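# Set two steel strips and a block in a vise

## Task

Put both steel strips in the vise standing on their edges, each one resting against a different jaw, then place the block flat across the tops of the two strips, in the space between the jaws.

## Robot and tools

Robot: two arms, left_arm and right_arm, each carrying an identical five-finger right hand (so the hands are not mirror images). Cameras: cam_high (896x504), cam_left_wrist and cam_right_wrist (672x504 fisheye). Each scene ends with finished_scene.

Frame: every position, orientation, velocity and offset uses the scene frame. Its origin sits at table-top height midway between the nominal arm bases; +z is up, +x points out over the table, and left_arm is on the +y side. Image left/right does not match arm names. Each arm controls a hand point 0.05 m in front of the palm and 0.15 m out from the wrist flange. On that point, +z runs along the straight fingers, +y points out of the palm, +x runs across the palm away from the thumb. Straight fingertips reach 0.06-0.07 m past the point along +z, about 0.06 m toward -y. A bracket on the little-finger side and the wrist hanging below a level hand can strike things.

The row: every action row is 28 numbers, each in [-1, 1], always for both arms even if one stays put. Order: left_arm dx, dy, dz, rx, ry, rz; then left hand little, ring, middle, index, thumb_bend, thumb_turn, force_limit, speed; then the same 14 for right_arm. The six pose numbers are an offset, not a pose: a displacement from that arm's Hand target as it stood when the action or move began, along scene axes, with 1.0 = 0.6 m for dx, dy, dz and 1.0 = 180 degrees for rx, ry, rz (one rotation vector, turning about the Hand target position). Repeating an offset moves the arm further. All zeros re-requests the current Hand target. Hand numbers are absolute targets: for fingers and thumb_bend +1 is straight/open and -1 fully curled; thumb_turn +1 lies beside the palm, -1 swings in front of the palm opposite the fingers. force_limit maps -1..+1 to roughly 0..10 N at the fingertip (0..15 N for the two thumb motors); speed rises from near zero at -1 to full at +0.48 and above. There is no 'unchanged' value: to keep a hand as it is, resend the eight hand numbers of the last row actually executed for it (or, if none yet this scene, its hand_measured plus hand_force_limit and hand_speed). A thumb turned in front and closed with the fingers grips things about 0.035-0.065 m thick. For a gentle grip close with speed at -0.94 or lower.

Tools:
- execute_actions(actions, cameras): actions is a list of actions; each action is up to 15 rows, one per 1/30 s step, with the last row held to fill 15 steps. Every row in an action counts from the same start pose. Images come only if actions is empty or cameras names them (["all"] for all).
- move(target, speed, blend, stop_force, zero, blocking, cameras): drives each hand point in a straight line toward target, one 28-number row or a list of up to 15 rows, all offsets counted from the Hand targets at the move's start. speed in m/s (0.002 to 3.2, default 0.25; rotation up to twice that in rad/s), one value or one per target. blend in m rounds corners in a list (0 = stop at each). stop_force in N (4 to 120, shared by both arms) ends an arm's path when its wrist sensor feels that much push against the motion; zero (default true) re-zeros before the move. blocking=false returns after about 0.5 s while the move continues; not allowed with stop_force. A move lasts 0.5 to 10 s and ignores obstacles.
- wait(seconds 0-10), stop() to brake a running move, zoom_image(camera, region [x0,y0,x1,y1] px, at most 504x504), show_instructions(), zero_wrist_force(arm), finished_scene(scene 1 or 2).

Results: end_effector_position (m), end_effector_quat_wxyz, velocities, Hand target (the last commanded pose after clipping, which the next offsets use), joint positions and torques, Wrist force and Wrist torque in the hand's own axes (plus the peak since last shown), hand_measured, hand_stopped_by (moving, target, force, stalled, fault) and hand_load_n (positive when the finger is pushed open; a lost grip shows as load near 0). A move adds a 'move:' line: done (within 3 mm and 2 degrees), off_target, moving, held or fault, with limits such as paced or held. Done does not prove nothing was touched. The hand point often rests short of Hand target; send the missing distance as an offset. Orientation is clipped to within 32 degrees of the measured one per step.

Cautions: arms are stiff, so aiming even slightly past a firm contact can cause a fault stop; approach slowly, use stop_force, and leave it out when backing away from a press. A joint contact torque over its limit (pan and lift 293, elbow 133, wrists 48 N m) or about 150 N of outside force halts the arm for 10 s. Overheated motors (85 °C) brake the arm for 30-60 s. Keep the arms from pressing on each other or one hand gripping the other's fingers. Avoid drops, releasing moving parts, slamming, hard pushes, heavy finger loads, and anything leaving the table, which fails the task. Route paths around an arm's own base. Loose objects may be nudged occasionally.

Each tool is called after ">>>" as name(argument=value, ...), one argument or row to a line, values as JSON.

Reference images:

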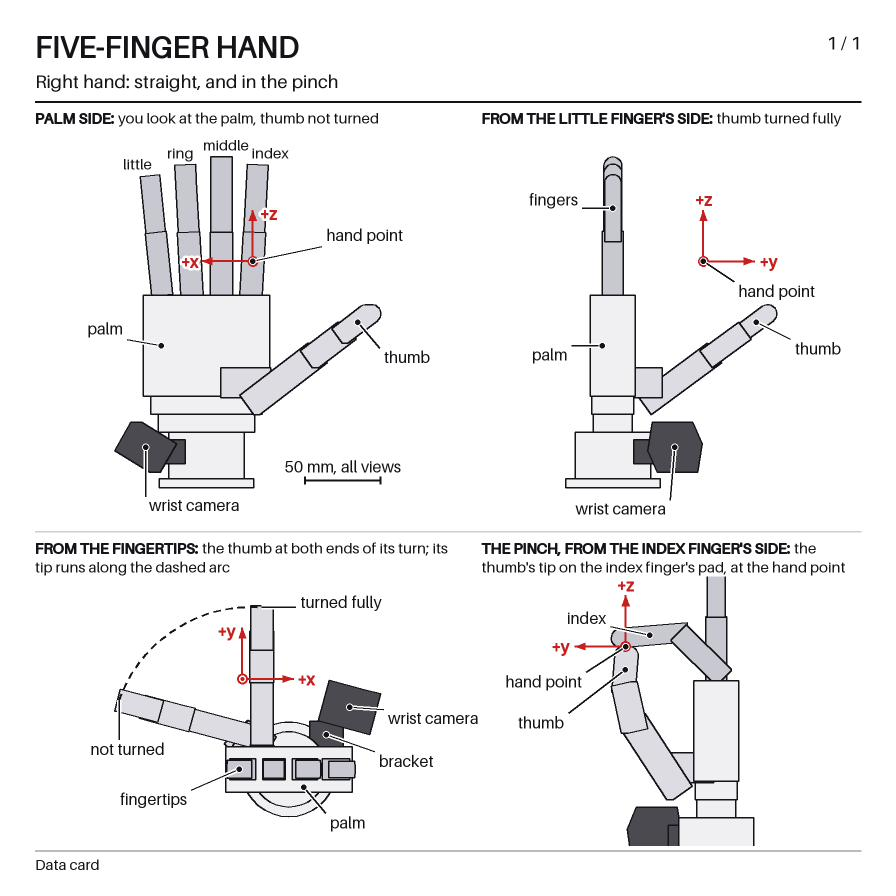

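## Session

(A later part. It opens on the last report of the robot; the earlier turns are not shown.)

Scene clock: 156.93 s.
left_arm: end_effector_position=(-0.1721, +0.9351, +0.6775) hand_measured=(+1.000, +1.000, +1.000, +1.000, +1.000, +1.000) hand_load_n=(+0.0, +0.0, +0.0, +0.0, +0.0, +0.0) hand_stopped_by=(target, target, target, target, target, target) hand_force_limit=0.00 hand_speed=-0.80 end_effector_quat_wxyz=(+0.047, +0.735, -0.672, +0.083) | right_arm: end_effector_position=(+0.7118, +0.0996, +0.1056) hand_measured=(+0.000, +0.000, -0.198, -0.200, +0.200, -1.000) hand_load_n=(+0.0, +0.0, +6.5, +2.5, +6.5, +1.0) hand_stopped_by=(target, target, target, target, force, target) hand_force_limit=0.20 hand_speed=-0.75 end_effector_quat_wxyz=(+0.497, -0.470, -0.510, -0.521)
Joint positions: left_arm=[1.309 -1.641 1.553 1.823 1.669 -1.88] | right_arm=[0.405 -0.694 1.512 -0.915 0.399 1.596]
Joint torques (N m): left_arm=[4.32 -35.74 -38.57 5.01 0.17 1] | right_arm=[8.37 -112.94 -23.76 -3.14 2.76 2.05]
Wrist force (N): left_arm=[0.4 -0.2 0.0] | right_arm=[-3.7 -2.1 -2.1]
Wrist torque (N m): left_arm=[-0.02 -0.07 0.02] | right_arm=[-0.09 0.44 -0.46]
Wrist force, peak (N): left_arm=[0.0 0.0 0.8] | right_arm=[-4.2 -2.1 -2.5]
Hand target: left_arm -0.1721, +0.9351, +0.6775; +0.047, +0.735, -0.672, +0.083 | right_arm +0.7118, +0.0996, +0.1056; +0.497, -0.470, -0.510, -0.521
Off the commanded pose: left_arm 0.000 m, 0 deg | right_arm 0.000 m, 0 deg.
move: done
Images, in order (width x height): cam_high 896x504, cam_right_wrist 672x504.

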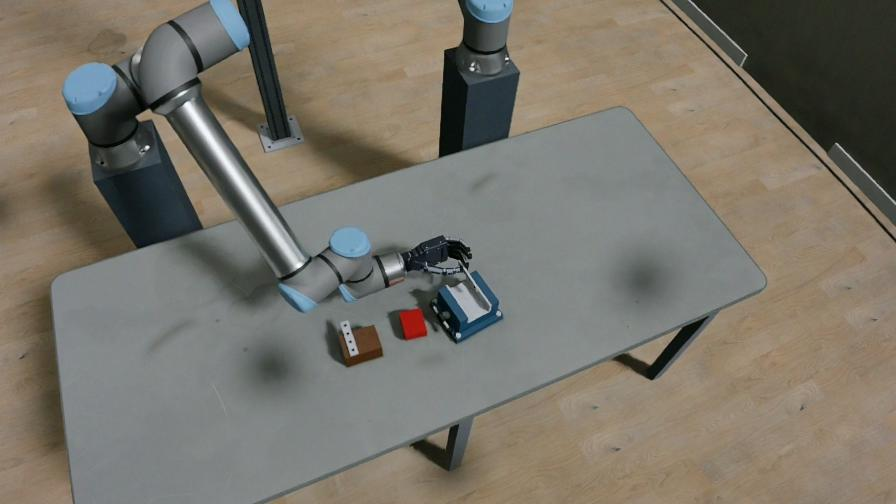

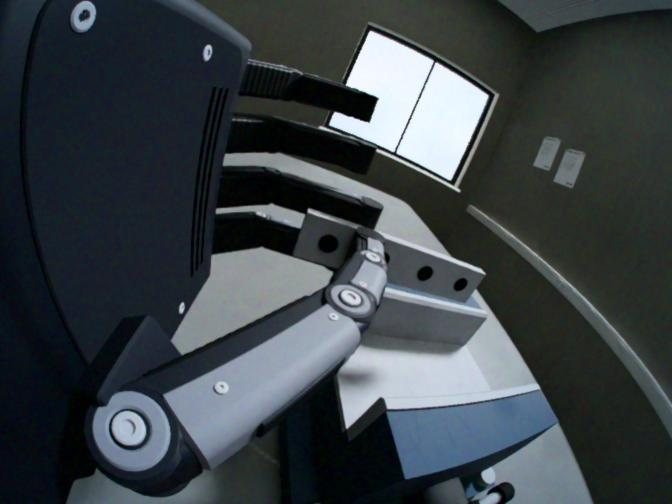

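>>> move(
  target=[
    [0,0,0,0,0,0,1,1,1,1,1,1,0,-0.8,0.0017,-0.0117,0,0,0,0,0,0,-0.2,-0.2,-0.5,-1,0.2,-0.75],
    [0,0,0,0,0,0,1,1,1,1,1,1,0,-0.8,0.0017,-0.0117,-0.0417,0,0,0,0,0,-0.2,-0.2,-0.5,-1,0.2,-0.75],
  ],
  speed=0.05,
  cameras=["cam_right_wrist", "cam_high"],
)

>>> zoom_image(
  camera="cam_right_wrist",
  region=[280, 180, 520, 400],
)

>>> zoom_image(
  camera="cam_high",
  region=[420, 230, 520, 330],
)

Scene clock: 161.23 s.
left_arm: end_effector_position=(-0.1721, +0.9351, +0.6775) hand_measured=(+1.000, +1.000, +1.000, +1.000, +1.000, +1.000) hand_load_n=(+0.0, +0.0, +0.0, +0.0, +0.0, +0.0) hand_stopped_by=(target, target, target, target, target, target) hand_force_limit=0.00 hand_speed=-0.80 end_effector_quat_wxyz=(+0.047, +0.735, -0.672, +0.083) | right_arm: end_effector_position=(+0.7128, +0.0926, +0.0807) hand_measured=(+0.000, +0.000, -0.198, -0.200, +0.200, -1.000) hand_load_n=(+0.0, -0.5, +6.5, +2.5, +7.0, +0.5) hand_stopped_by=(target, target, target, target, force, target) hand_force_limit=0.20 hand_speed=-0.75 end_effector_quat_wxyz=(+0.497, -0.470, -0.510, -0.521)
Joint positions: left_arm=[1.309 -1.641 1.553 1.823 1.669 -1.88] | right_arm=[0.398 -0.668 1.518 -0.949 0.391 1.598]
Joint torques (N m): left_arm=[3.75 -36.46 -38.64 5.36 0.16 0.95] | right_arm=[-14.26 -79.51 -41.52 -4.64 -1.47 2.21]
Wrist force (N): left_arm=[0.1 0.0 -0.1] | right_arm=[-3.4 -2.0 -2.5]
Wrist torque (N m): left_arm=[0.00 -0.03 0.01] | right_arm=[-0.03 0.42 -0.42]
Wrist force, peak (N): left_arm=[0.5 -0.5 0.2] | right_arm=[-4.3 -2.0 -2.8]
Hand target: left_arm -0.1721, +0.9351, +0.6775; +0.047, +0.735, -0.672, +0.083 | right_arm +0.7128, +0.0926, +0.0806; +0.497, -0.470, -0.510, -0.521
Off the commanded pose: left_arm 0.000 m, 0 deg | right_arm 0.000 m, 0 deg.
move: done
Images, in order (width x height): cam_high 896x504, cam_right_wrist 672x504.

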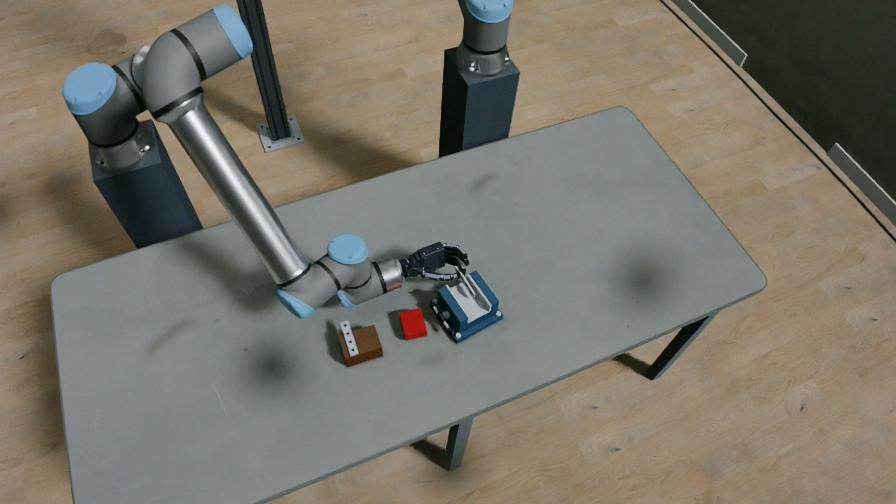

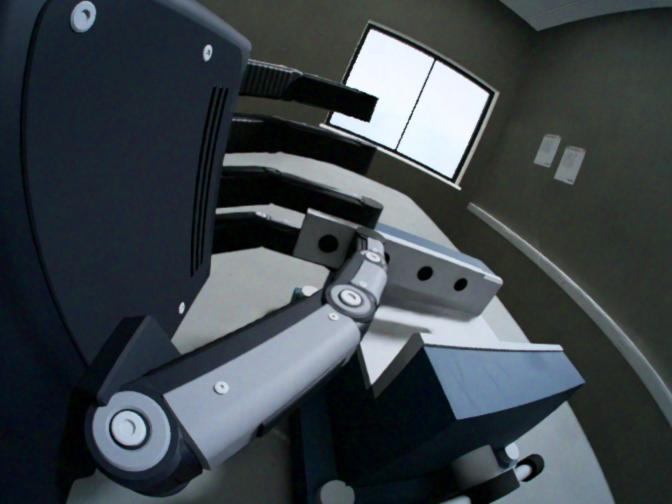

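Scaled by 2.100 from the camera's 672x504 image, which has a finer 960x720 frame.

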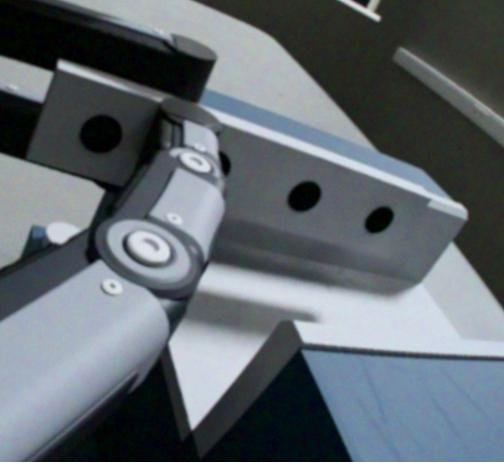

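Scaled by 5.040.

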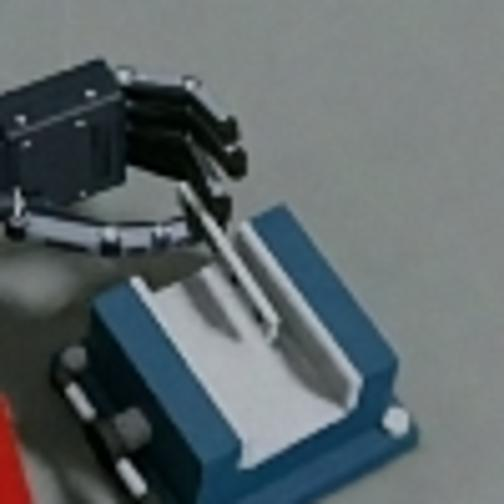

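>>> move(
  target=[
    [0,0,0,0,0,0,1,1,1,1,1,1,0,-0.8,0,0,-0.045,0,0,0,0,0,-0.2,-0.2,-0.5,-1,0.2,-0.75],
  ],
  speed=0.012,
  stop_force=5,
  cameras=["cam_right_wrist", "cam_high"],
)

>>> zoom_image(
  camera="cam_right_wrist",
  region=[280, 180, 520, 400],
)

>>> zoom_image(
  camera="cam_high",
  region=[420, 230, 520, 330],
)

Scene clock: 164.93 s.
left_arm: end_effector_position=(-0.1721, +0.9351, +0.6775) hand_measured=(+1.000, +1.000, +1.000, +1.000, +1.000, +1.000) hand_load_n=(+0.0, +0.0, +0.0, +0.0, +0.0, +0.0) hand_stopped_by=(target, target, target, target, target, target) hand_force_limit=0.00 hand_speed=-0.80 end_effector_quat_wxyz=(+0.047, +0.735, -0.672, +0.083) | right_arm: end_effector_position=(+0.7128, +0.0926, +0.0630) hand_measured=(+0.000, +0.000, -0.198, -0.200, +0.200, -1.000) hand_load_n=(+0.0, +0.0, +7.0, +2.5, +6.0, -0.5) hand_stopped_by=(target, target, target, target, force, target) hand_force_limit=0.20 hand_speed=-0.75 end_effector_quat_wxyz=(+0.497, -0.470, -0.510, -0.521)
Joint positions: left_arm=[1.309 -1.641 1.553 1.823 1.669 -1.88] | right_arm=[0.398 -0.646 1.515 -0.968 0.391 1.598]
Joint torques (N m): left_arm=[3.6 -36.17 -38.09 5.24 0.06 1.19] | right_arm=[-1.62 -112.76 -20.23 1.05 1.02 -0.78]
Wrist force (N): left_arm=[0.0 -0.1 0.0] | right_arm=[-3.0 -2.0 -2.6]
Wrist torque (N m): left_arm=[-0.02 -0.01 0.00] | right_arm=[-0.03 0.42 -0.43]
Wrist force, peak (N): left_arm=[0.6 0.0 0.3] | right_arm=[-3.9 -2.4 -2.4]
Hand target: left_arm -0.1721, +0.9351, +0.6775; +0.047, +0.735, -0.672, +0.083 | right_arm +0.7128, +0.0926, +0.0630; +0.497, -0.470, -0.510, -0.521 (not the last commanded pose)
Off the commanded pose: left_arm 0.000 m, 0 deg | right_arm 0.009 m, 0 deg.
move: contact (right_arm)
Images, in order (width x height): cam_high 896x504, cam_right_wrist 672x504.

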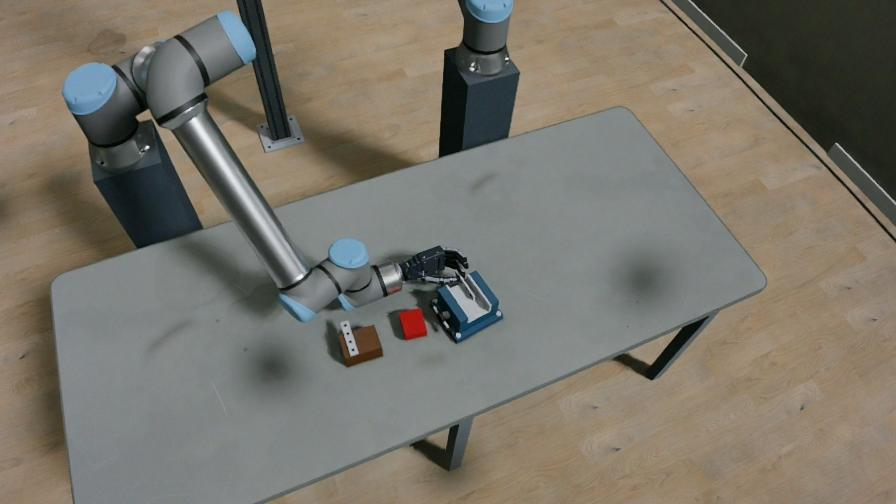

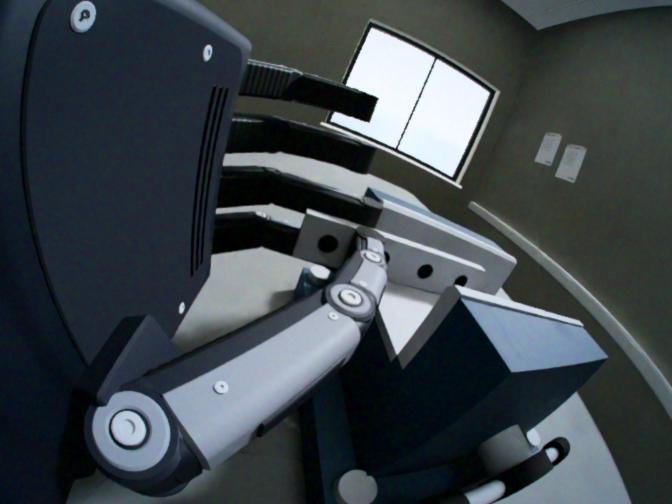

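Scaled by 2.100 from the camera's 672x504 image, which has a finer 960x720 frame.

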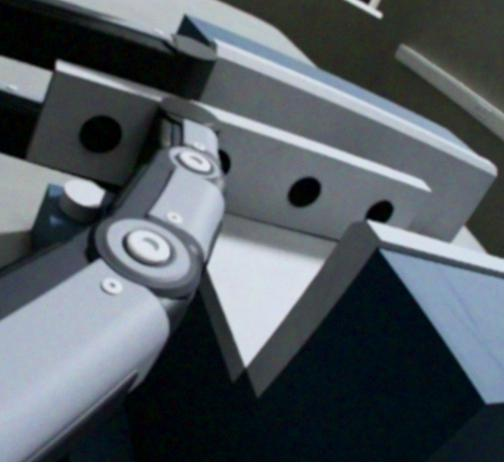

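Scaled by 5.040.

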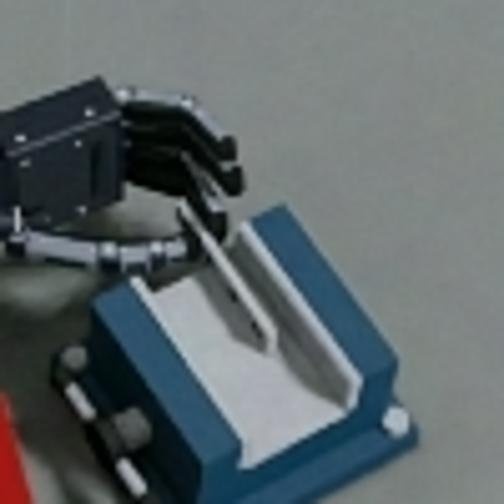

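>>> move(
  target=[
    [0,0,0,0,0,0,1,1,1,1,1,1,0,-0.8,-0.0065,-0.0012,0.0017,0,0,0,0,0,-0.2,-0.2,-0.5,-1,0.2,-0.75],
  ],
  speed=0.02,
)

>>> move(
  target=[
    [0,0,0,0,0,0,1,1,1,1,1,1,0,-0.8,-0.0057,0.0328,0,0,0,0,0,0,-0.2,-0.2,-0.5,-1,0.2,-0.75],
  ],
  speed=0.012,
  stop_force=5,
  cameras=["cam_right_wrist", "cam_high"],
)

>>> zoom_image(
  camera="cam_right_wrist",
  region=[280, 180, 520, 400],
)

>>> zoom_image(
  camera="cam_high",
  region=[420, 230, 520, 330],
)

Scene clock: 168.20 s.
left_arm: end_effector_position=(-0.1721, +0.9351, +0.6775) hand_measured=(+1.000, +1.000, +1.000, +1.000, +1.000, +1.000) hand_load_n=(+0.0, +0.0, +0.0, +0.0, +0.0, +0.0) hand_stopped_by=(target, target, target, target, target, target) hand_force_limit=0.00 hand_speed=-0.80 end_effector_quat_wxyz=(+0.047, +0.735, -0.672, +0.083) | right_arm: end_effector_position=(+0.7090, +0.0919, +0.0640) hand_measured=(+0.000, +0.000, -0.198, -0.200, +0.200, -1.000) hand_load_n=(+0.0, +0.0, +7.0, +2.5, +6.0, -0.5) hand_stopped_by=(target, target, target, target, force, target) hand_force_limit=0.20 hand_speed=-0.75 end_effector_quat_wxyz=(+0.497, -0.470, -0.510, -0.521)
Joint positions: left_arm=[1.309 -1.641 1.553 1.823 1.669 -1.88] | right_arm=[0.399 -0.651 1.524 -0.971 0.392 1.597]
Joint torques (N m): left_arm=[3.38 -36.51 -38.42 5.19 0.38 1.11] | right_arm=[7.14 -113.02 -20.78 -3.97 2.93 -1.53]
Wrist force (N): left_arm=[0.1 0.3 0.2] | right_arm=[-3.3 -2.0 -2.4]
Wrist torque (N m): left_arm=[0.05 -0.02 0.02] | right_arm=[-0.03 0.41 -0.41]
Wrist force, peak (N): left_arm=[0.3 0.4 0.3] | right_arm=[-3.6 -2.2 -2.6]
Hand target: left_arm -0.1721, +0.9351, +0.6775; +0.047, +0.735, -0.672, +0.083 | right_arm +0.7089, +0.0918, +0.0640; +0.497, -0.470, -0.510, -0.521
Off the commanded pose: left_arm 0.000 m, 0 deg | right_arm 0.000 m, 0 deg.
move: done

Scene clock: 170.53 s.
left_arm: end_effector_position=(-0.1721, +0.9351, +0.6775) hand_measured=(+1.000, +1.000, +1.000, +1.000, +1.000, +1.000) hand_load_n=(+0.0, +0.0, +0.0, +0.0, +0.0, +0.0) hand_stopped_by=(target, target, target, target, target, target) hand_force_limit=0.00 hand_speed=-0.80 end_effector_quat_wxyz=(+0.047, +0.735, -0.672, +0.083) | right_arm: end_effector_position=(+0.7066, +0.1051, +0.0640) hand_measured=(+0.000, +0.000, -0.198, -0.200, +0.198, -1.000) hand_load_n=(+0.0, +0.0, +8.5, +3.0, +3.5, -2.0) hand_stopped_by=(target, target, target, target, force, target) hand_force_limit=0.20 hand_speed=-0.75 end_effector_quat_wxyz=(+0.497, -0.470, -0.510, -0.521)
Joint positions: left_arm=[1.309 -1.641 1.553 1.823 1.669 -1.88] | right_arm=[0.414 -0.644 1.509 -0.959 0.407 1.594]
Joint torques (N m): left_arm=[2.79 -36.5 -38.99 5.18 0.23 1.12] | right_arm=[-10.02 -112.72 -21.57 -4.46 -2.15 1.44]
Wrist force (N): left_arm=[0.1 -0.1 0.0] | right_arm=[-2.4 -3.3 -7.2]
Wrist torque (N m): left_arm=[-0.01 -0.03 0.01] | right_arm=[-0.16 0.42 -0.10]
Wrist force, peak (N): left_arm=[0.3 0.0 0.5] | right_arm=[-1.8 -3.7 -11.7]
Hand target: left_arm -0.1721, +0.9351, +0.6775; +0.047, +0.735, -0.672, +0.083 | right_arm +0.7066, +0.1051, +0.0640; +0.497, -0.470, -0.510, -0.521 (not the last commanded pose)
Off the commanded pose: left_arm 0.000 m, 0 deg | right_arm 0.007 m, 0 deg.
move: contact (right_arm)
Images, in order (width x height): cam_high 896x504, cam_right_wrist 672x504.

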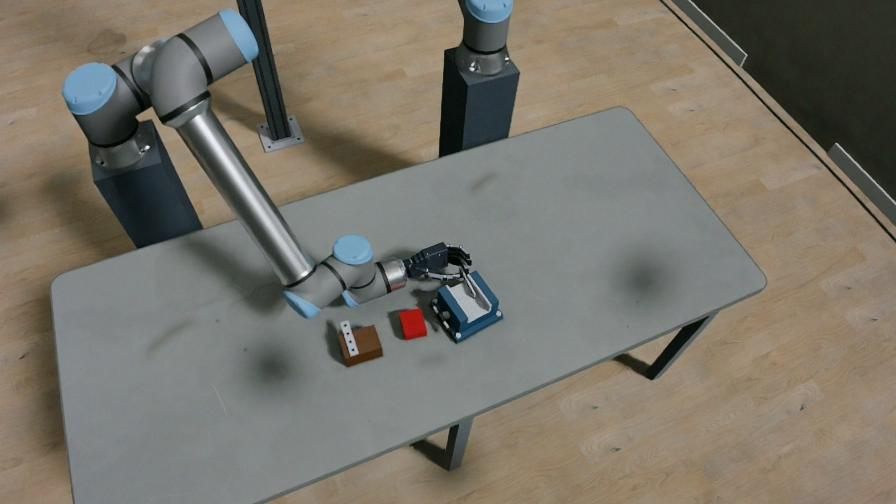

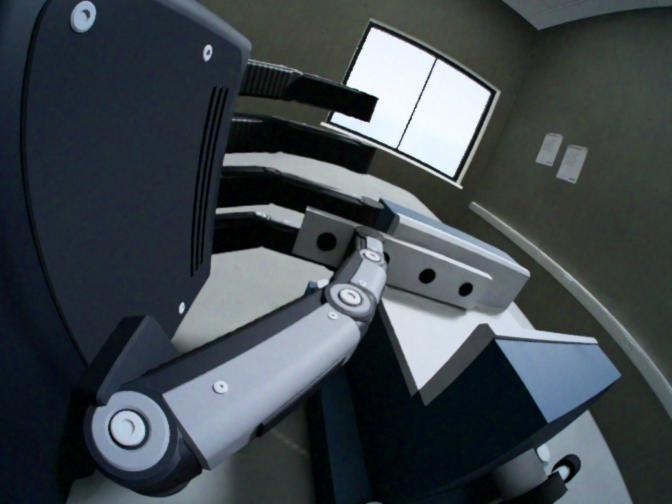

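Scaled by 2.100 from the camera's 672x504 image, which has a finer 960x720 frame.

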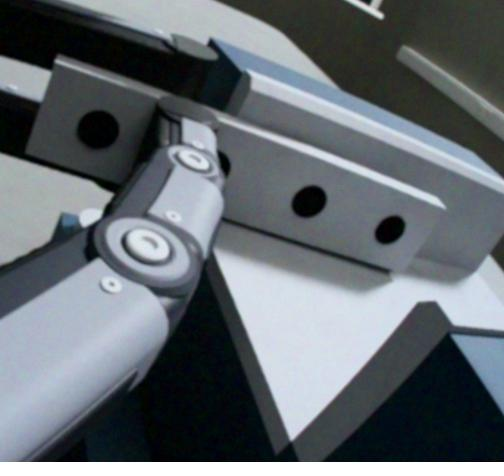

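Scaled by 5.040.

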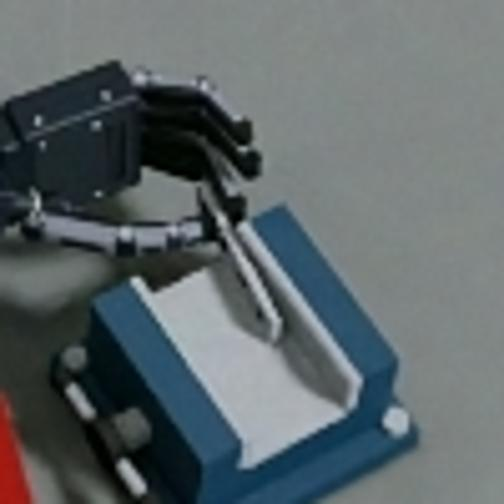

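>>> move(
  target=[
    [0,0,0,0,0,0,1,1,1,1,1,1,0,-0.8,0.004,-0.0247,0.005,0,0,0,0,0,-0.2,-0.2,-0.5,-1,0.2,-0.75],
    [0,0,0,0,0,0,1,1,1,1,1,1,0,-0.8,0.009,-0.0247,0.005,-0.0134,0.0083,0.0694,0,0,-0.2,-0.2,-0.5,-1,0.2,-0.75],
  ],
  speed=0.06,
  cameras=["cam_right_wrist", "cam_high"],
)

>>> zoom_image(
  camera="cam_right_wrist",
  region=[280, 180, 520, 400],
)

>>> zoom_image(
  camera="cam_high",
  region=[420, 230, 520, 330],
)

Scene clock: 180.43 s.
left_arm: end_effector_position=(-0.1721, +0.9351, +0.6775) hand_measured=(+1.000, +1.000, +1.000, +1.000, +1.000, +1.000) hand_load_n=(+0.0, +0.0, +0.0, +0.0, +0.0, +0.0) hand_stopped_by=(target, target, target, target, target, target) hand_force_limit=0.00 hand_speed=-0.80 end_effector_quat_wxyz=(+0.047, +0.735, -0.672, +0.083) | right_arm: end_effector_position=(+0.7120, +0.0903, +0.0670) hand_measured=(+0.000, +0.000, -0.198, -0.200, +0.200, -1.000) hand_load_n=(+0.0, +0.0, +7.0, +3.0, +5.0, -0.5) hand_stopped_by=(target, target, target, target, force, target) hand_force_limit=0.20 hand_speed=-0.75 end_effector_quat_wxyz=(+0.547, -0.429, -0.562, -0.447)
Joint positions: left_arm=[1.309 -1.641 1.553 1.823 1.669 -1.88] | right_arm=[0.365 -0.6 1.368 -0.764 0.139 1.534]
Joint torques (N m): left_arm=[3.36 -36.26 -38.88 5.32 0.08 1.24] | right_arm=[-13.47 -88.47 -42.26 1.82 -2.13 -2.53]
Wrist force (N): left_arm=[0.1 -0.2 0.2] | right_arm=[-4.0 -2.4 -2.7]
Wrist torque (N m): left_arm=[-0.04 -0.03 0.01] | right_arm=[-0.08 0.47 -0.08]
Wrist force, peak (N): left_arm=[0.7 -0.2 0.3] | right_arm=[-2.9 -3.1 -7.4]
Hand target: left_arm -0.1721, +0.9351, +0.6775; +0.047, +0.735, -0.672, +0.083 | right_arm +0.7120, +0.0903, +0.0670; +0.547, -0.429, -0.562, -0.447
Off the commanded pose: left_arm 0.000 m, 0 deg | right_arm 0.000 m, 0 deg.
move: done
Images, in order (width x height): cam_high 896x504, cam_right_wrist 672x504.

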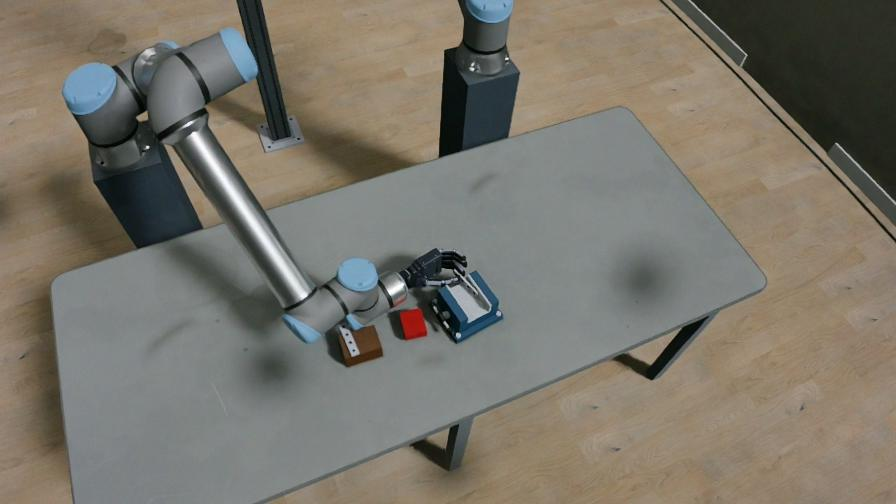

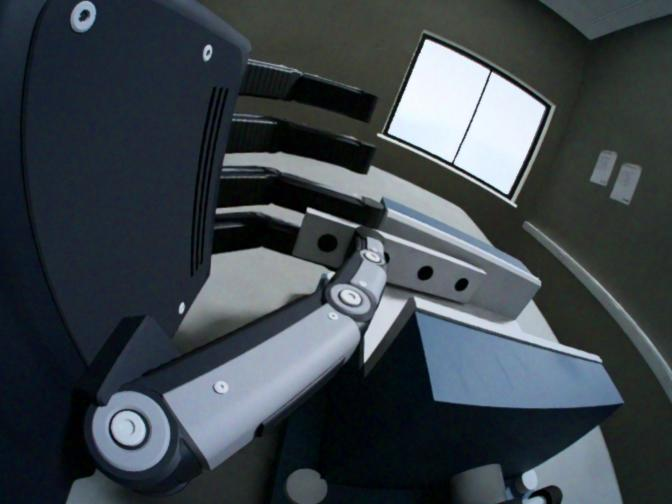

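Scaled by 2.100 from the camera's 672x504 image, which has a finer 960x720 frame.

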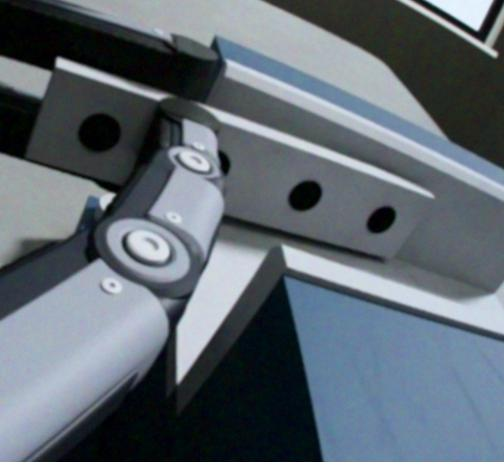

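Scaled by 5.040.

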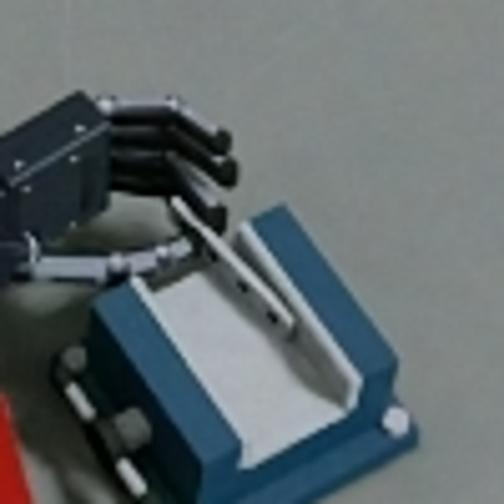

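>>> move(
  target=[
    [0,0,0,0,0,0,1,1,1,1,1,1,0,-0.8,-0.0082,0.0493,0,0,0,0,0,0,-0.2,-0.2,-0.5,-1,0.2,-0.75],
  ],
  speed=0.012,
  stop_force=5,
  cameras=["cam_right_wrist", "cam_high"],
)

>>> zoom_image(
  camera="cam_right_wrist",
  region=[280, 180, 520, 400],
)

>>> zoom_image(
  camera="cam_high",
  region=[420, 230, 520, 330],
)

Scene clock: 184.70 s.
left_arm: end_effector_position=(-0.1721, +0.9351, +0.6775) hand_measured=(+1.000, +1.000, +1.000, +1.000, +1.000, +1.000) hand_load_n=(+0.0, +0.0, +0.0, +0.0, +0.0, +0.0) hand_stopped_by=(target, target, target, target, target, target) hand_force_limit=0.00 hand_speed=-0.80 end_effector_quat_wxyz=(+0.047, +0.735, -0.672, +0.083) | right_arm: end_effector_position=(+0.7106, +0.0985, +0.0670) hand_measured=(+0.000, +0.000, -0.198, -0.200, +0.198, -1.000) hand_load_n=(+0.0, +0.0, +8.0, +6.0, +2.5, -1.0) hand_stopped_by=(target, target, target, target, force, target) hand_force_limit=0.20 hand_speed=-0.75 end_effector_quat_wxyz=(+0.547, -0.429, -0.562, -0.447)
Joint positions: left_arm=[1.309 -1.641 1.553 1.823 1.669 -1.88] | right_arm=[0.374 -0.596 1.359 -0.759 0.148 1.534]
Joint torques (N m): left_arm=[3.25 -36.27 -38.68 5.33 0.3 1.23] | right_arm=[-11.84 -118.34 -25.59 -3.17 -2.22 0.44]
Wrist force (N): left_arm=[0.1 0.0 0.0] | right_arm=[-3.7 -4.5 -7.3]
Wrist torque (N m): left_arm=[0.00 -0.02 0.01] | right_arm=[-0.36 0.53 -0.06]
Wrist force, peak (N): left_arm=[0.7 -0.3 -0.1] | right_arm=[-3.9 -5.7 -8.6]
Hand target: left_arm -0.1721, +0.9351, +0.6775; +0.047, +0.735, -0.672, +0.083 | right_arm +0.7106, +0.0985, +0.0670; +0.547, -0.429, -0.562, -0.447 (not the last commanded pose)
Off the commanded pose: left_arm 0.000 m, 0 deg | right_arm 0.022 m, 0 deg.
move: contact (right_arm)
Images, in order (width x height): cam_high 896x504, cam_right_wrist 672x504.

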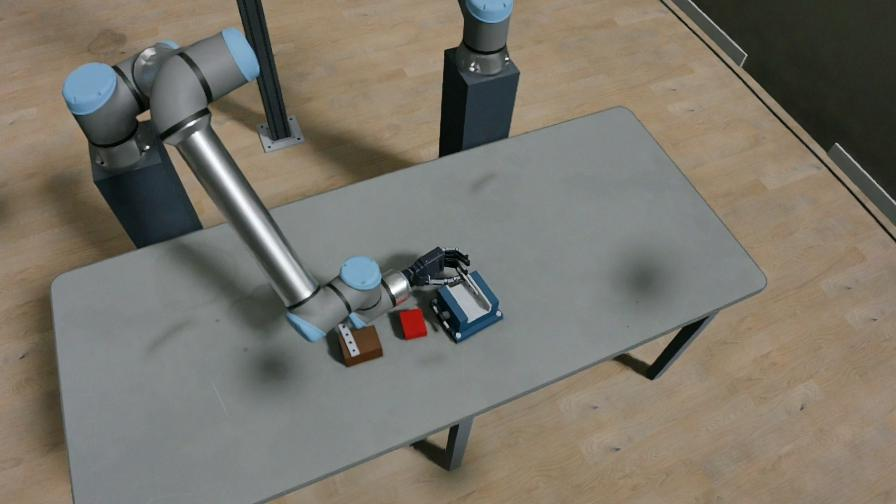

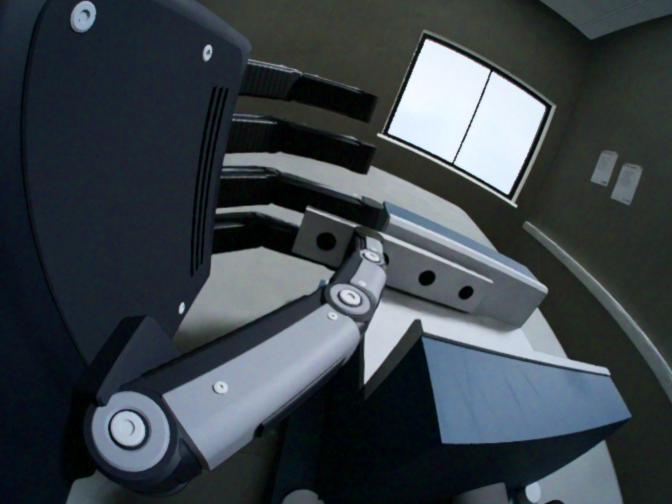

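Scaled by 2.100 from the camera's 672x504 image, which has a finer 960x720 frame.

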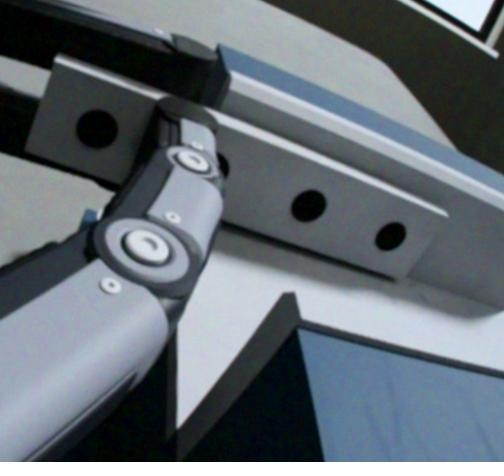

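Scaled by 5.040.

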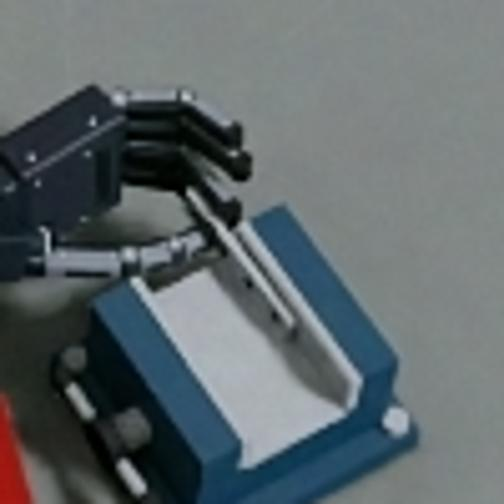

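>>> move(
  target=[
    [0,0,0,0,0,0,1,1,1,1,1,1,0,-0.8,0,0,-0.0167,0,0,0,0,0,-0.2,-0.2,-0.5,-1,0.2,-0.75],
  ],
  speed=0.01,
  stop_force=4,
  cameras=["cam_right_wrist"],
)

>>> zoom_image(
  camera="cam_right_wrist",
  region=[280, 180, 520, 400],
)

Scene clock: 189.53 s.
left_arm: end_effector_position=(-0.1721, +0.9351, +0.6775) hand_measured=(+1.000, +1.000, +1.000, +1.000, +1.000, +1.000) hand_load_n=(+0.0, +0.0, +0.0, +0.0, +0.0, +0.0) hand_stopped_by=(target, target, target, target, target, target) hand_force_limit=0.00 hand_speed=-0.80 end_effector_quat_wxyz=(+0.047, +0.735, -0.672, +0.083) | right_arm: end_effector_position=(+0.7106, +0.0985, +0.0632) hand_measured=(+0.000, +0.000, -0.198, -0.200, +0.198, -1.000) hand_load_n=(+0.0, +0.0, +8.0, +6.0, +3.0, -3.0) hand_stopped_by=(target, target, target, target, force, target) hand_force_limit=0.20 hand_speed=-0.75 end_effector_quat_wxyz=(+0.547, -0.429, -0.562, -0.447)
Joint positions: left_arm=[1.309 -1.641 1.553 1.823 1.669 -1.88] | right_arm=[0.374 -0.592 1.358 -0.763 0.148 1.534]
Joint torques (N m): left_arm=[3.1 -36.6 -38.49 5.44 0.37 1.36] | right_arm=[-9.29 -116.8 -23.13 1.74 -1.8 0.92]
Wrist force (N): left_arm=[-0.2 0.0 0.3] | right_arm=[-2.4 -3.5 -7.1]
Wrist torque (N m): left_arm=[-0.02 0.01 -0.01] | right_arm=[-0.38 0.51 -0.19]
Wrist force, peak (N): left_arm=[-0.1 0.4 0.5] | right_arm=[6.8 -5.3 -8.3]
Hand target: left_arm -0.1721, +0.9351, +0.6775; +0.047, +0.735, -0.672, +0.083 | right_arm +0.7106, +0.0985, +0.0632; +0.547, -0.429, -0.562, -0.447 (not the last commanded pose)
Off the commanded pose: left_arm 0.000 m, 0 deg | right_arm 0.006 m, 0 deg.
move: contact (right_arm)
Images, in order (width x height): cam_right_wrist 672x504.

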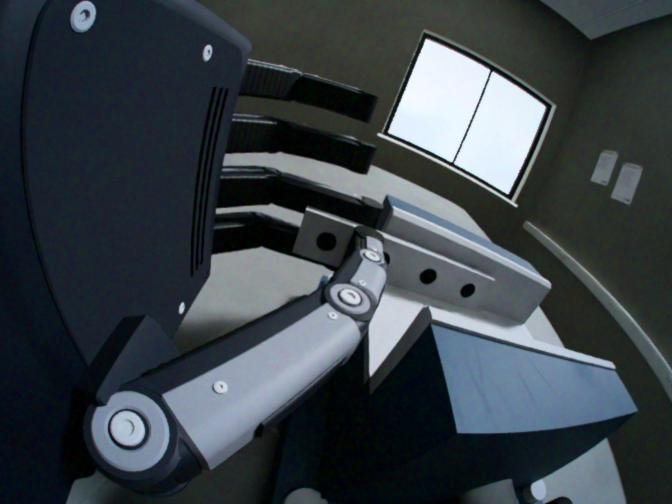

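Scaled by 2.100 from the camera's 672x504 image, which has a finer 960x720 frame.

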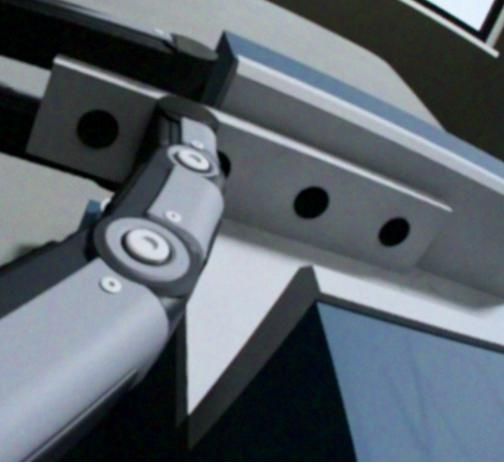

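>>> move(
  target=[
    [0,0,0,0,0,0,1,1,1,1,1,1,0,-0.8,0,0,0,0,0,0,0,0,-0.2,-0.2,0.55,-1,0.2,-0.8],
    [0,0,0,0,0,0,1,1,1,1,1,1,0,-0.8,0,0,0,0,0,0,0,0,0.0,0.0,0.55,-1,0.2,-0.7],
  ],
  speed=0.02,
  cameras=["cam_right_wrist", "cam_high"],
)

>>> zoom_image(
  camera="cam_right_wrist",
  region=[280, 180, 520, 400],
)

>>> zoom_image(
  camera="cam_high",
  region=[420, 230, 520, 330],
)

Scene clock: 192.37 s.
left_arm: end_effector_position=(-0.1721, +0.9351, +0.6775) hand_measured=(+1.000, +1.000, +1.000, +1.000, +1.000, +1.000) hand_load_n=(+0.0, +0.0, +0.0, +0.0, +0.0, +0.0) hand_stopped_by=(target, target, target, target, target, target) hand_force_limit=0.00 hand_speed=-0.80 end_effector_quat_wxyz=(+0.047, +0.735, -0.672, +0.083) | right_arm: end_effector_position=(+0.7106, +0.0985, +0.0632) hand_measured=(+0.000, +0.000, +0.000, +0.000, +0.550, -1.000) hand_load_n=(+0.0, +0.0, +0.0, +0.0, +0.0, +0.5) hand_stopped_by=(target, target, target, target, target, target) hand_force_limit=0.20 hand_speed=-0.70 end_effector_quat_wxyz=(+0.547, -0.429, -0.562, -0.447)
Joint positions: left_arm=[1.309 -1.641 1.553 1.823 1.669 -1.88] | right_arm=[0.374 -0.592 1.358 -0.763 0.148 1.534]
Joint torques (N m): left_arm=[3.03 -35.29 -39.32 5.28 0.68 1.26] | right_arm=[-7.55 -115.11 -31.94 0.33 -1.97 0.44]
Wrist force (N): left_arm=[0.4 0.1 0.0] | right_arm=[-2.9 -2.1 -2.6]
Wrist torque (N m): left_arm=[0.02 -0.05 0.03] | right_arm=[-0.05 0.42 -0.07]
Wrist force, peak (N): left_arm=[0.6 0.0 0.4] | right_arm=[-1.8 -5.0 -6.8]
Hand target: left_arm -0.1721, +0.9351, +0.6775; +0.047, +0.735, -0.672, +0.083 | right_arm +0.7106, +0.0985, +0.0632; +0.547, -0.429, -0.562, -0.447
Off the commanded pose: left_arm 0.000 m, 0 deg | right_arm 0.000 m, 0 deg.
move: done
Images, in order (width x height): cam_high 896x504, cam_right_wrist 672x504.

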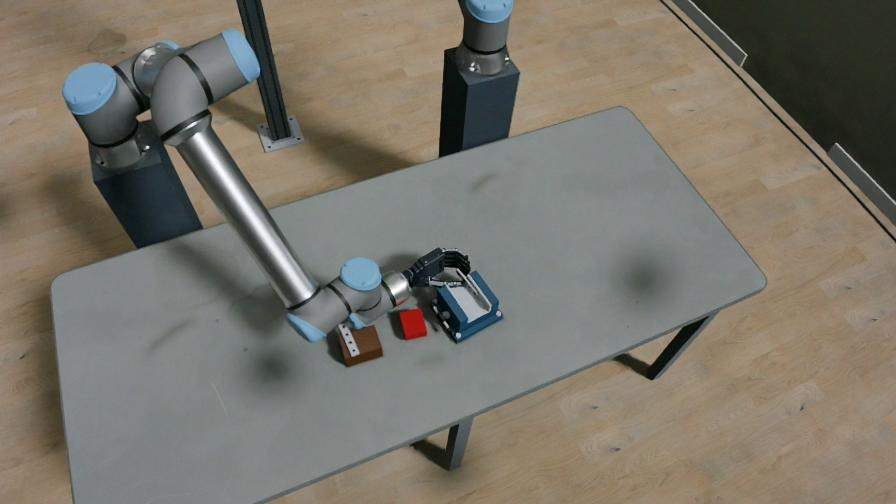

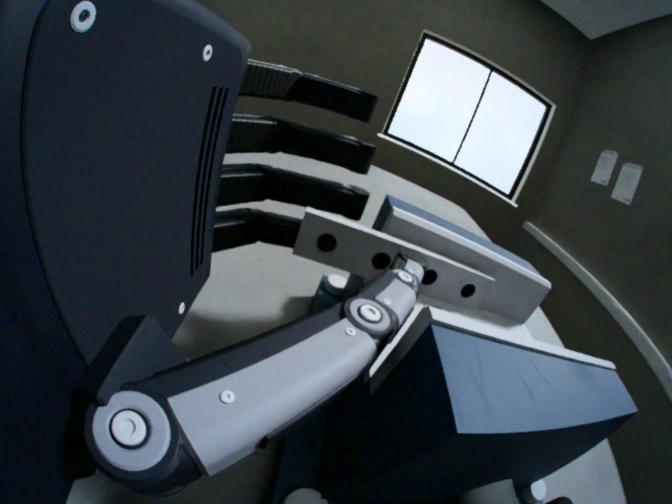

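Scaled by 2.100 from the camera's 672x504 image, which has a finer 960x720 frame.

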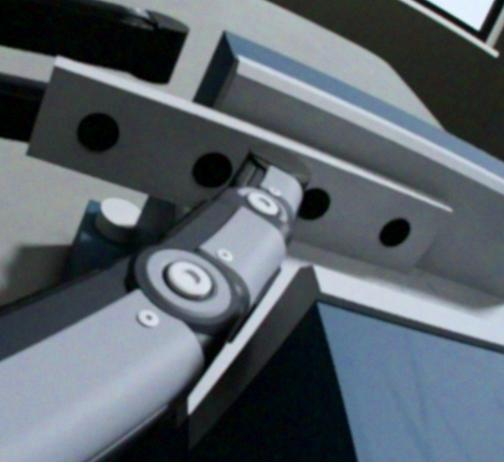

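Scaled by 5.040.

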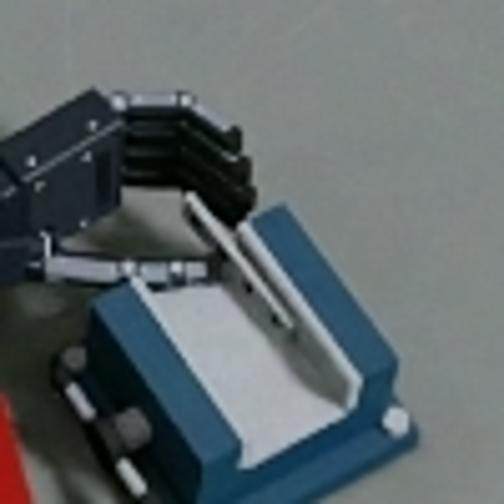

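>>> move(
  target=[
    [0,0,0,0,0,0,1,1,1,1,1,1,0,-0.8,0,0,0,0,0,0,0.4,0.4,0.4,0.4,0.8,-1,0.2,0],
    [0,0,0,0,0,0,1,1,1,1,1,1,0,-0.8,-0.12,-0.02,0,0,0,0,0.4,0.4,0.4,0.4,0.8,-1,0.2,0],
    [0,0,0,0,0,0,1,1,1,1,1,1,0,-0.8,-0.12,-0.02,0.2,0,0,0,0.4,0.4,0.4,0.4,0.8,-1,0.2,0],
  ],
  speed=0.1,
  blend=[0,0.02,0],
  cameras=["cam_right_wrist", "cam_high"],
)

>>> zoom_image(
  camera="cam_high",
  region=[420, 230, 520, 330],
)

>>> zoom_image(
  camera="cam_right_wrist",
  region=[320, 280, 540, 480],
)

Scene clock: 196.87 s.
left_arm: end_effector_position=(-0.1721, +0.9351, +0.6775) hand_measured=(+1.000, +1.000, +1.000, +1.000, +1.000, +1.000) hand_load_n=(+0.0, +0.0, +0.0, +0.0, +0.0, +0.0) hand_stopped_by=(target, target, target, target, target, target) hand_force_limit=0.00 hand_speed=-0.80 end_effector_quat_wxyz=(+0.047, +0.735, -0.672, +0.083) | right_arm: end_effector_position=(+0.6386, +0.0865, +0.1832) hand_measured=(+0.400, +0.400, +0.400, +0.400, +0.790, -1.000) hand_load_n=(+0.0, +0.0, +0.0, +0.0, +0.0, +0.0) hand_stopped_by=(target, target, target, target, stalled, target) hand_force_limit=0.20 hand_speed=0.00 end_effector_quat_wxyz=(+0.547, -0.429, -0.562, -0.447)
Joint positions: left_arm=[1.309 -1.641 1.553 1.823 1.669 -1.88] | right_arm=[0.392 -0.808 1.53 -0.719 0.167 1.534]
Joint torques (N m): left_arm=[4.35 -36.84 -39.38 5.41 0.3 1.17] | right_arm=[-7.19 -109.31 -43.31 1.77 0.33 -2.84]
Wrist force (N): left_arm=[0.1 0.0 0.1] | right_arm=[-2.8 -2.4 -2.5]
Wrist torque (N m): left_arm=[0.01 -0.03 0.01] | right_arm=[-0.06 0.38 -0.14]
Wrist force, peak (N): left_arm=[0.8 0.1 0.1] | right_arm=[-3.4 -14.5 33.5]
Hand target: left_arm -0.1721, +0.9351, +0.6775; +0.047, +0.735, -0.672, +0.083 | right_arm +0.6386, +0.0865, +0.1832; +0.547, -0.429, -0.562, -0.447
Off the commanded pose: left_arm 0.000 m, 0 deg | right_arm 0.000 m, 0 deg.
move: done
Images, in order (width x height): cam_high 896x504, cam_right_wrist 672x504.

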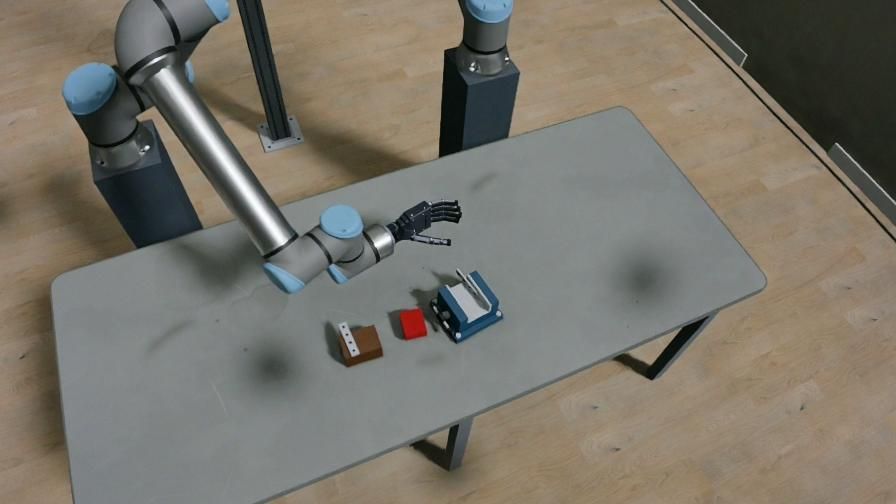

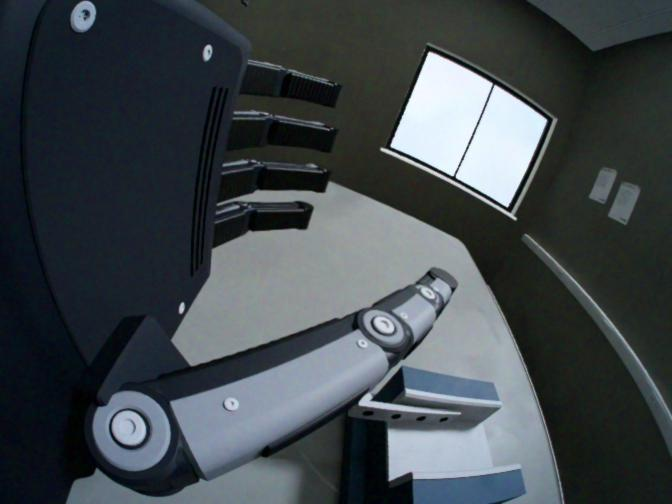

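Scaled by 5.040.

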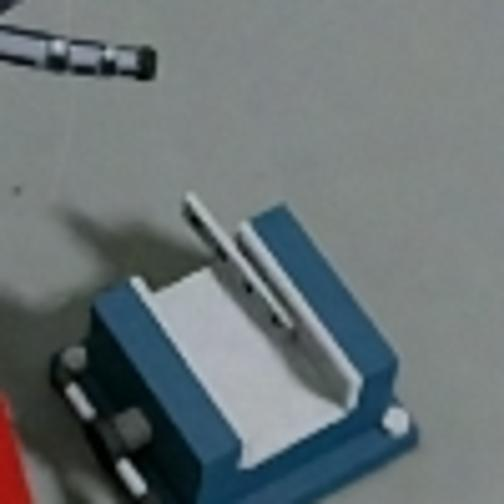

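Scaled by 2.291 from the camera's 672x504 image, which has a finer 960x720 frame.

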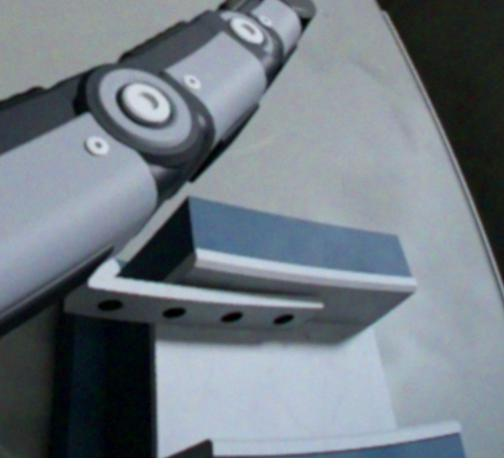

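>>> move(
  target=[
    [0,0,0,0,0,0,1,1,1,1,1,1,0,-0.8,0.0,0.0,0.12,0,0,0,-1,-1,-1,1,1,1,0.0,0.2],
    [0,0,0,0,0,0,1,1,1,1,1,1,0,-0.8,0.0857,-0.0775,0.12,-0.4919,-0.0911,-0.0253,-1,-1,-1,1,1,1,0.0,0.2],
  ],
  speed=0.3,
  blend=[0.03,0],
  cameras=["cam_right_wrist"],
)

>>> zoom_image(
  camera="cam_right_wrist",
  region=[330, 60, 550, 260],
)

Scene clock: 205.83 s.
left_arm: end_effector_position=(-0.1721, +0.9351, +0.6775) hand_measured=(+1.000, +1.000, +1.000, +1.000, +1.000, +1.000) hand_load_n=(+0.0, -0.5, +0.0, +0.0, +0.0, +0.0) hand_stopped_by=(target, target, target, target, target, target) hand_force_limit=0.00 hand_speed=-0.80 end_effector_quat_wxyz=(+0.047, +0.735, -0.672, +0.083) | right_arm: end_effector_position=(+0.6901, +0.0400, +0.2552) hand_measured=(-1.000, -1.000, -1.000, +1.000, +1.000, +1.000) hand_load_n=(+0.0, +0.0, +0.0, +0.0, +0.0, +0.0) hand_stopped_by=(target, target, target, target, target, target) hand_force_limit=0.00 hand_speed=0.20 end_effector_quat_wxyz=(+0.000, +0.646, +0.763, +0.000)
Joint positions: left_arm=[1.309 -1.641 1.553 1.823 1.669 -1.88] | right_arm=[0.633 -0.445 0.459 1.556 1.572 0.475]
Joint torques (N m): left_arm=[4.01 -36.6 -39.48 5.81 0.48 1.59] | right_arm=[5.95 -102.91 -50.53 6.42 2.93 2.23]
Wrist force (N): left_arm=[0.0 0.0 -0.1] | right_arm=[0.2 0.0 0.1]
Wrist torque (N m): left_arm=[0.01 0.00 0.00] | right_arm=[0.00 0.11 -0.16]
Wrist force, peak (N): left_arm=[0.2 0.3 0.6] | right_arm=[-4.7 -2.2 -2.6]
Hand target: left_arm -0.1721, +0.9351, +0.6775; +0.047, +0.735, -0.672, +0.083 | right_arm +0.6901, +0.0400, +0.2552; +0.000, +0.646, +0.763, +0.000
Off the commanded pose: left_arm 0.000 m, 0 deg | right_arm 0.000 m, 0 deg.
move: done
Images, in order (width x height): cam_right_wrist 672x504.

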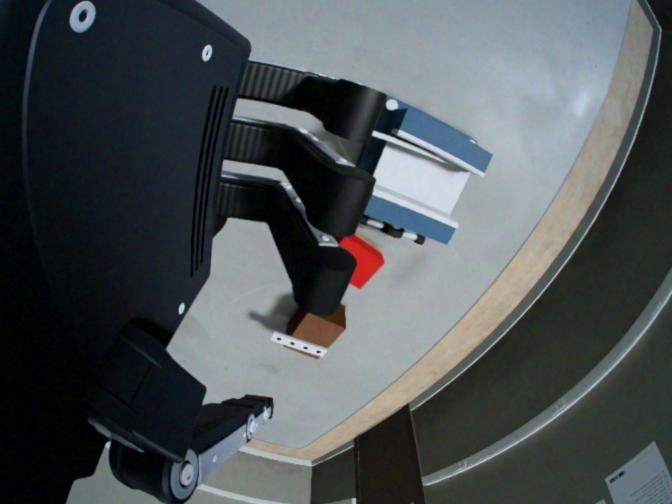

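Scaled by 2.291 from the camera's 672x504 image, which has a finer 960x720 frame.

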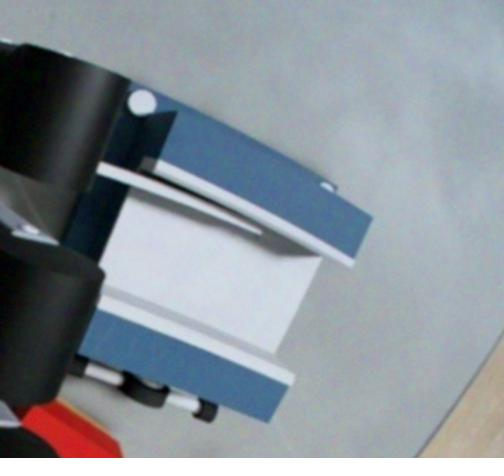

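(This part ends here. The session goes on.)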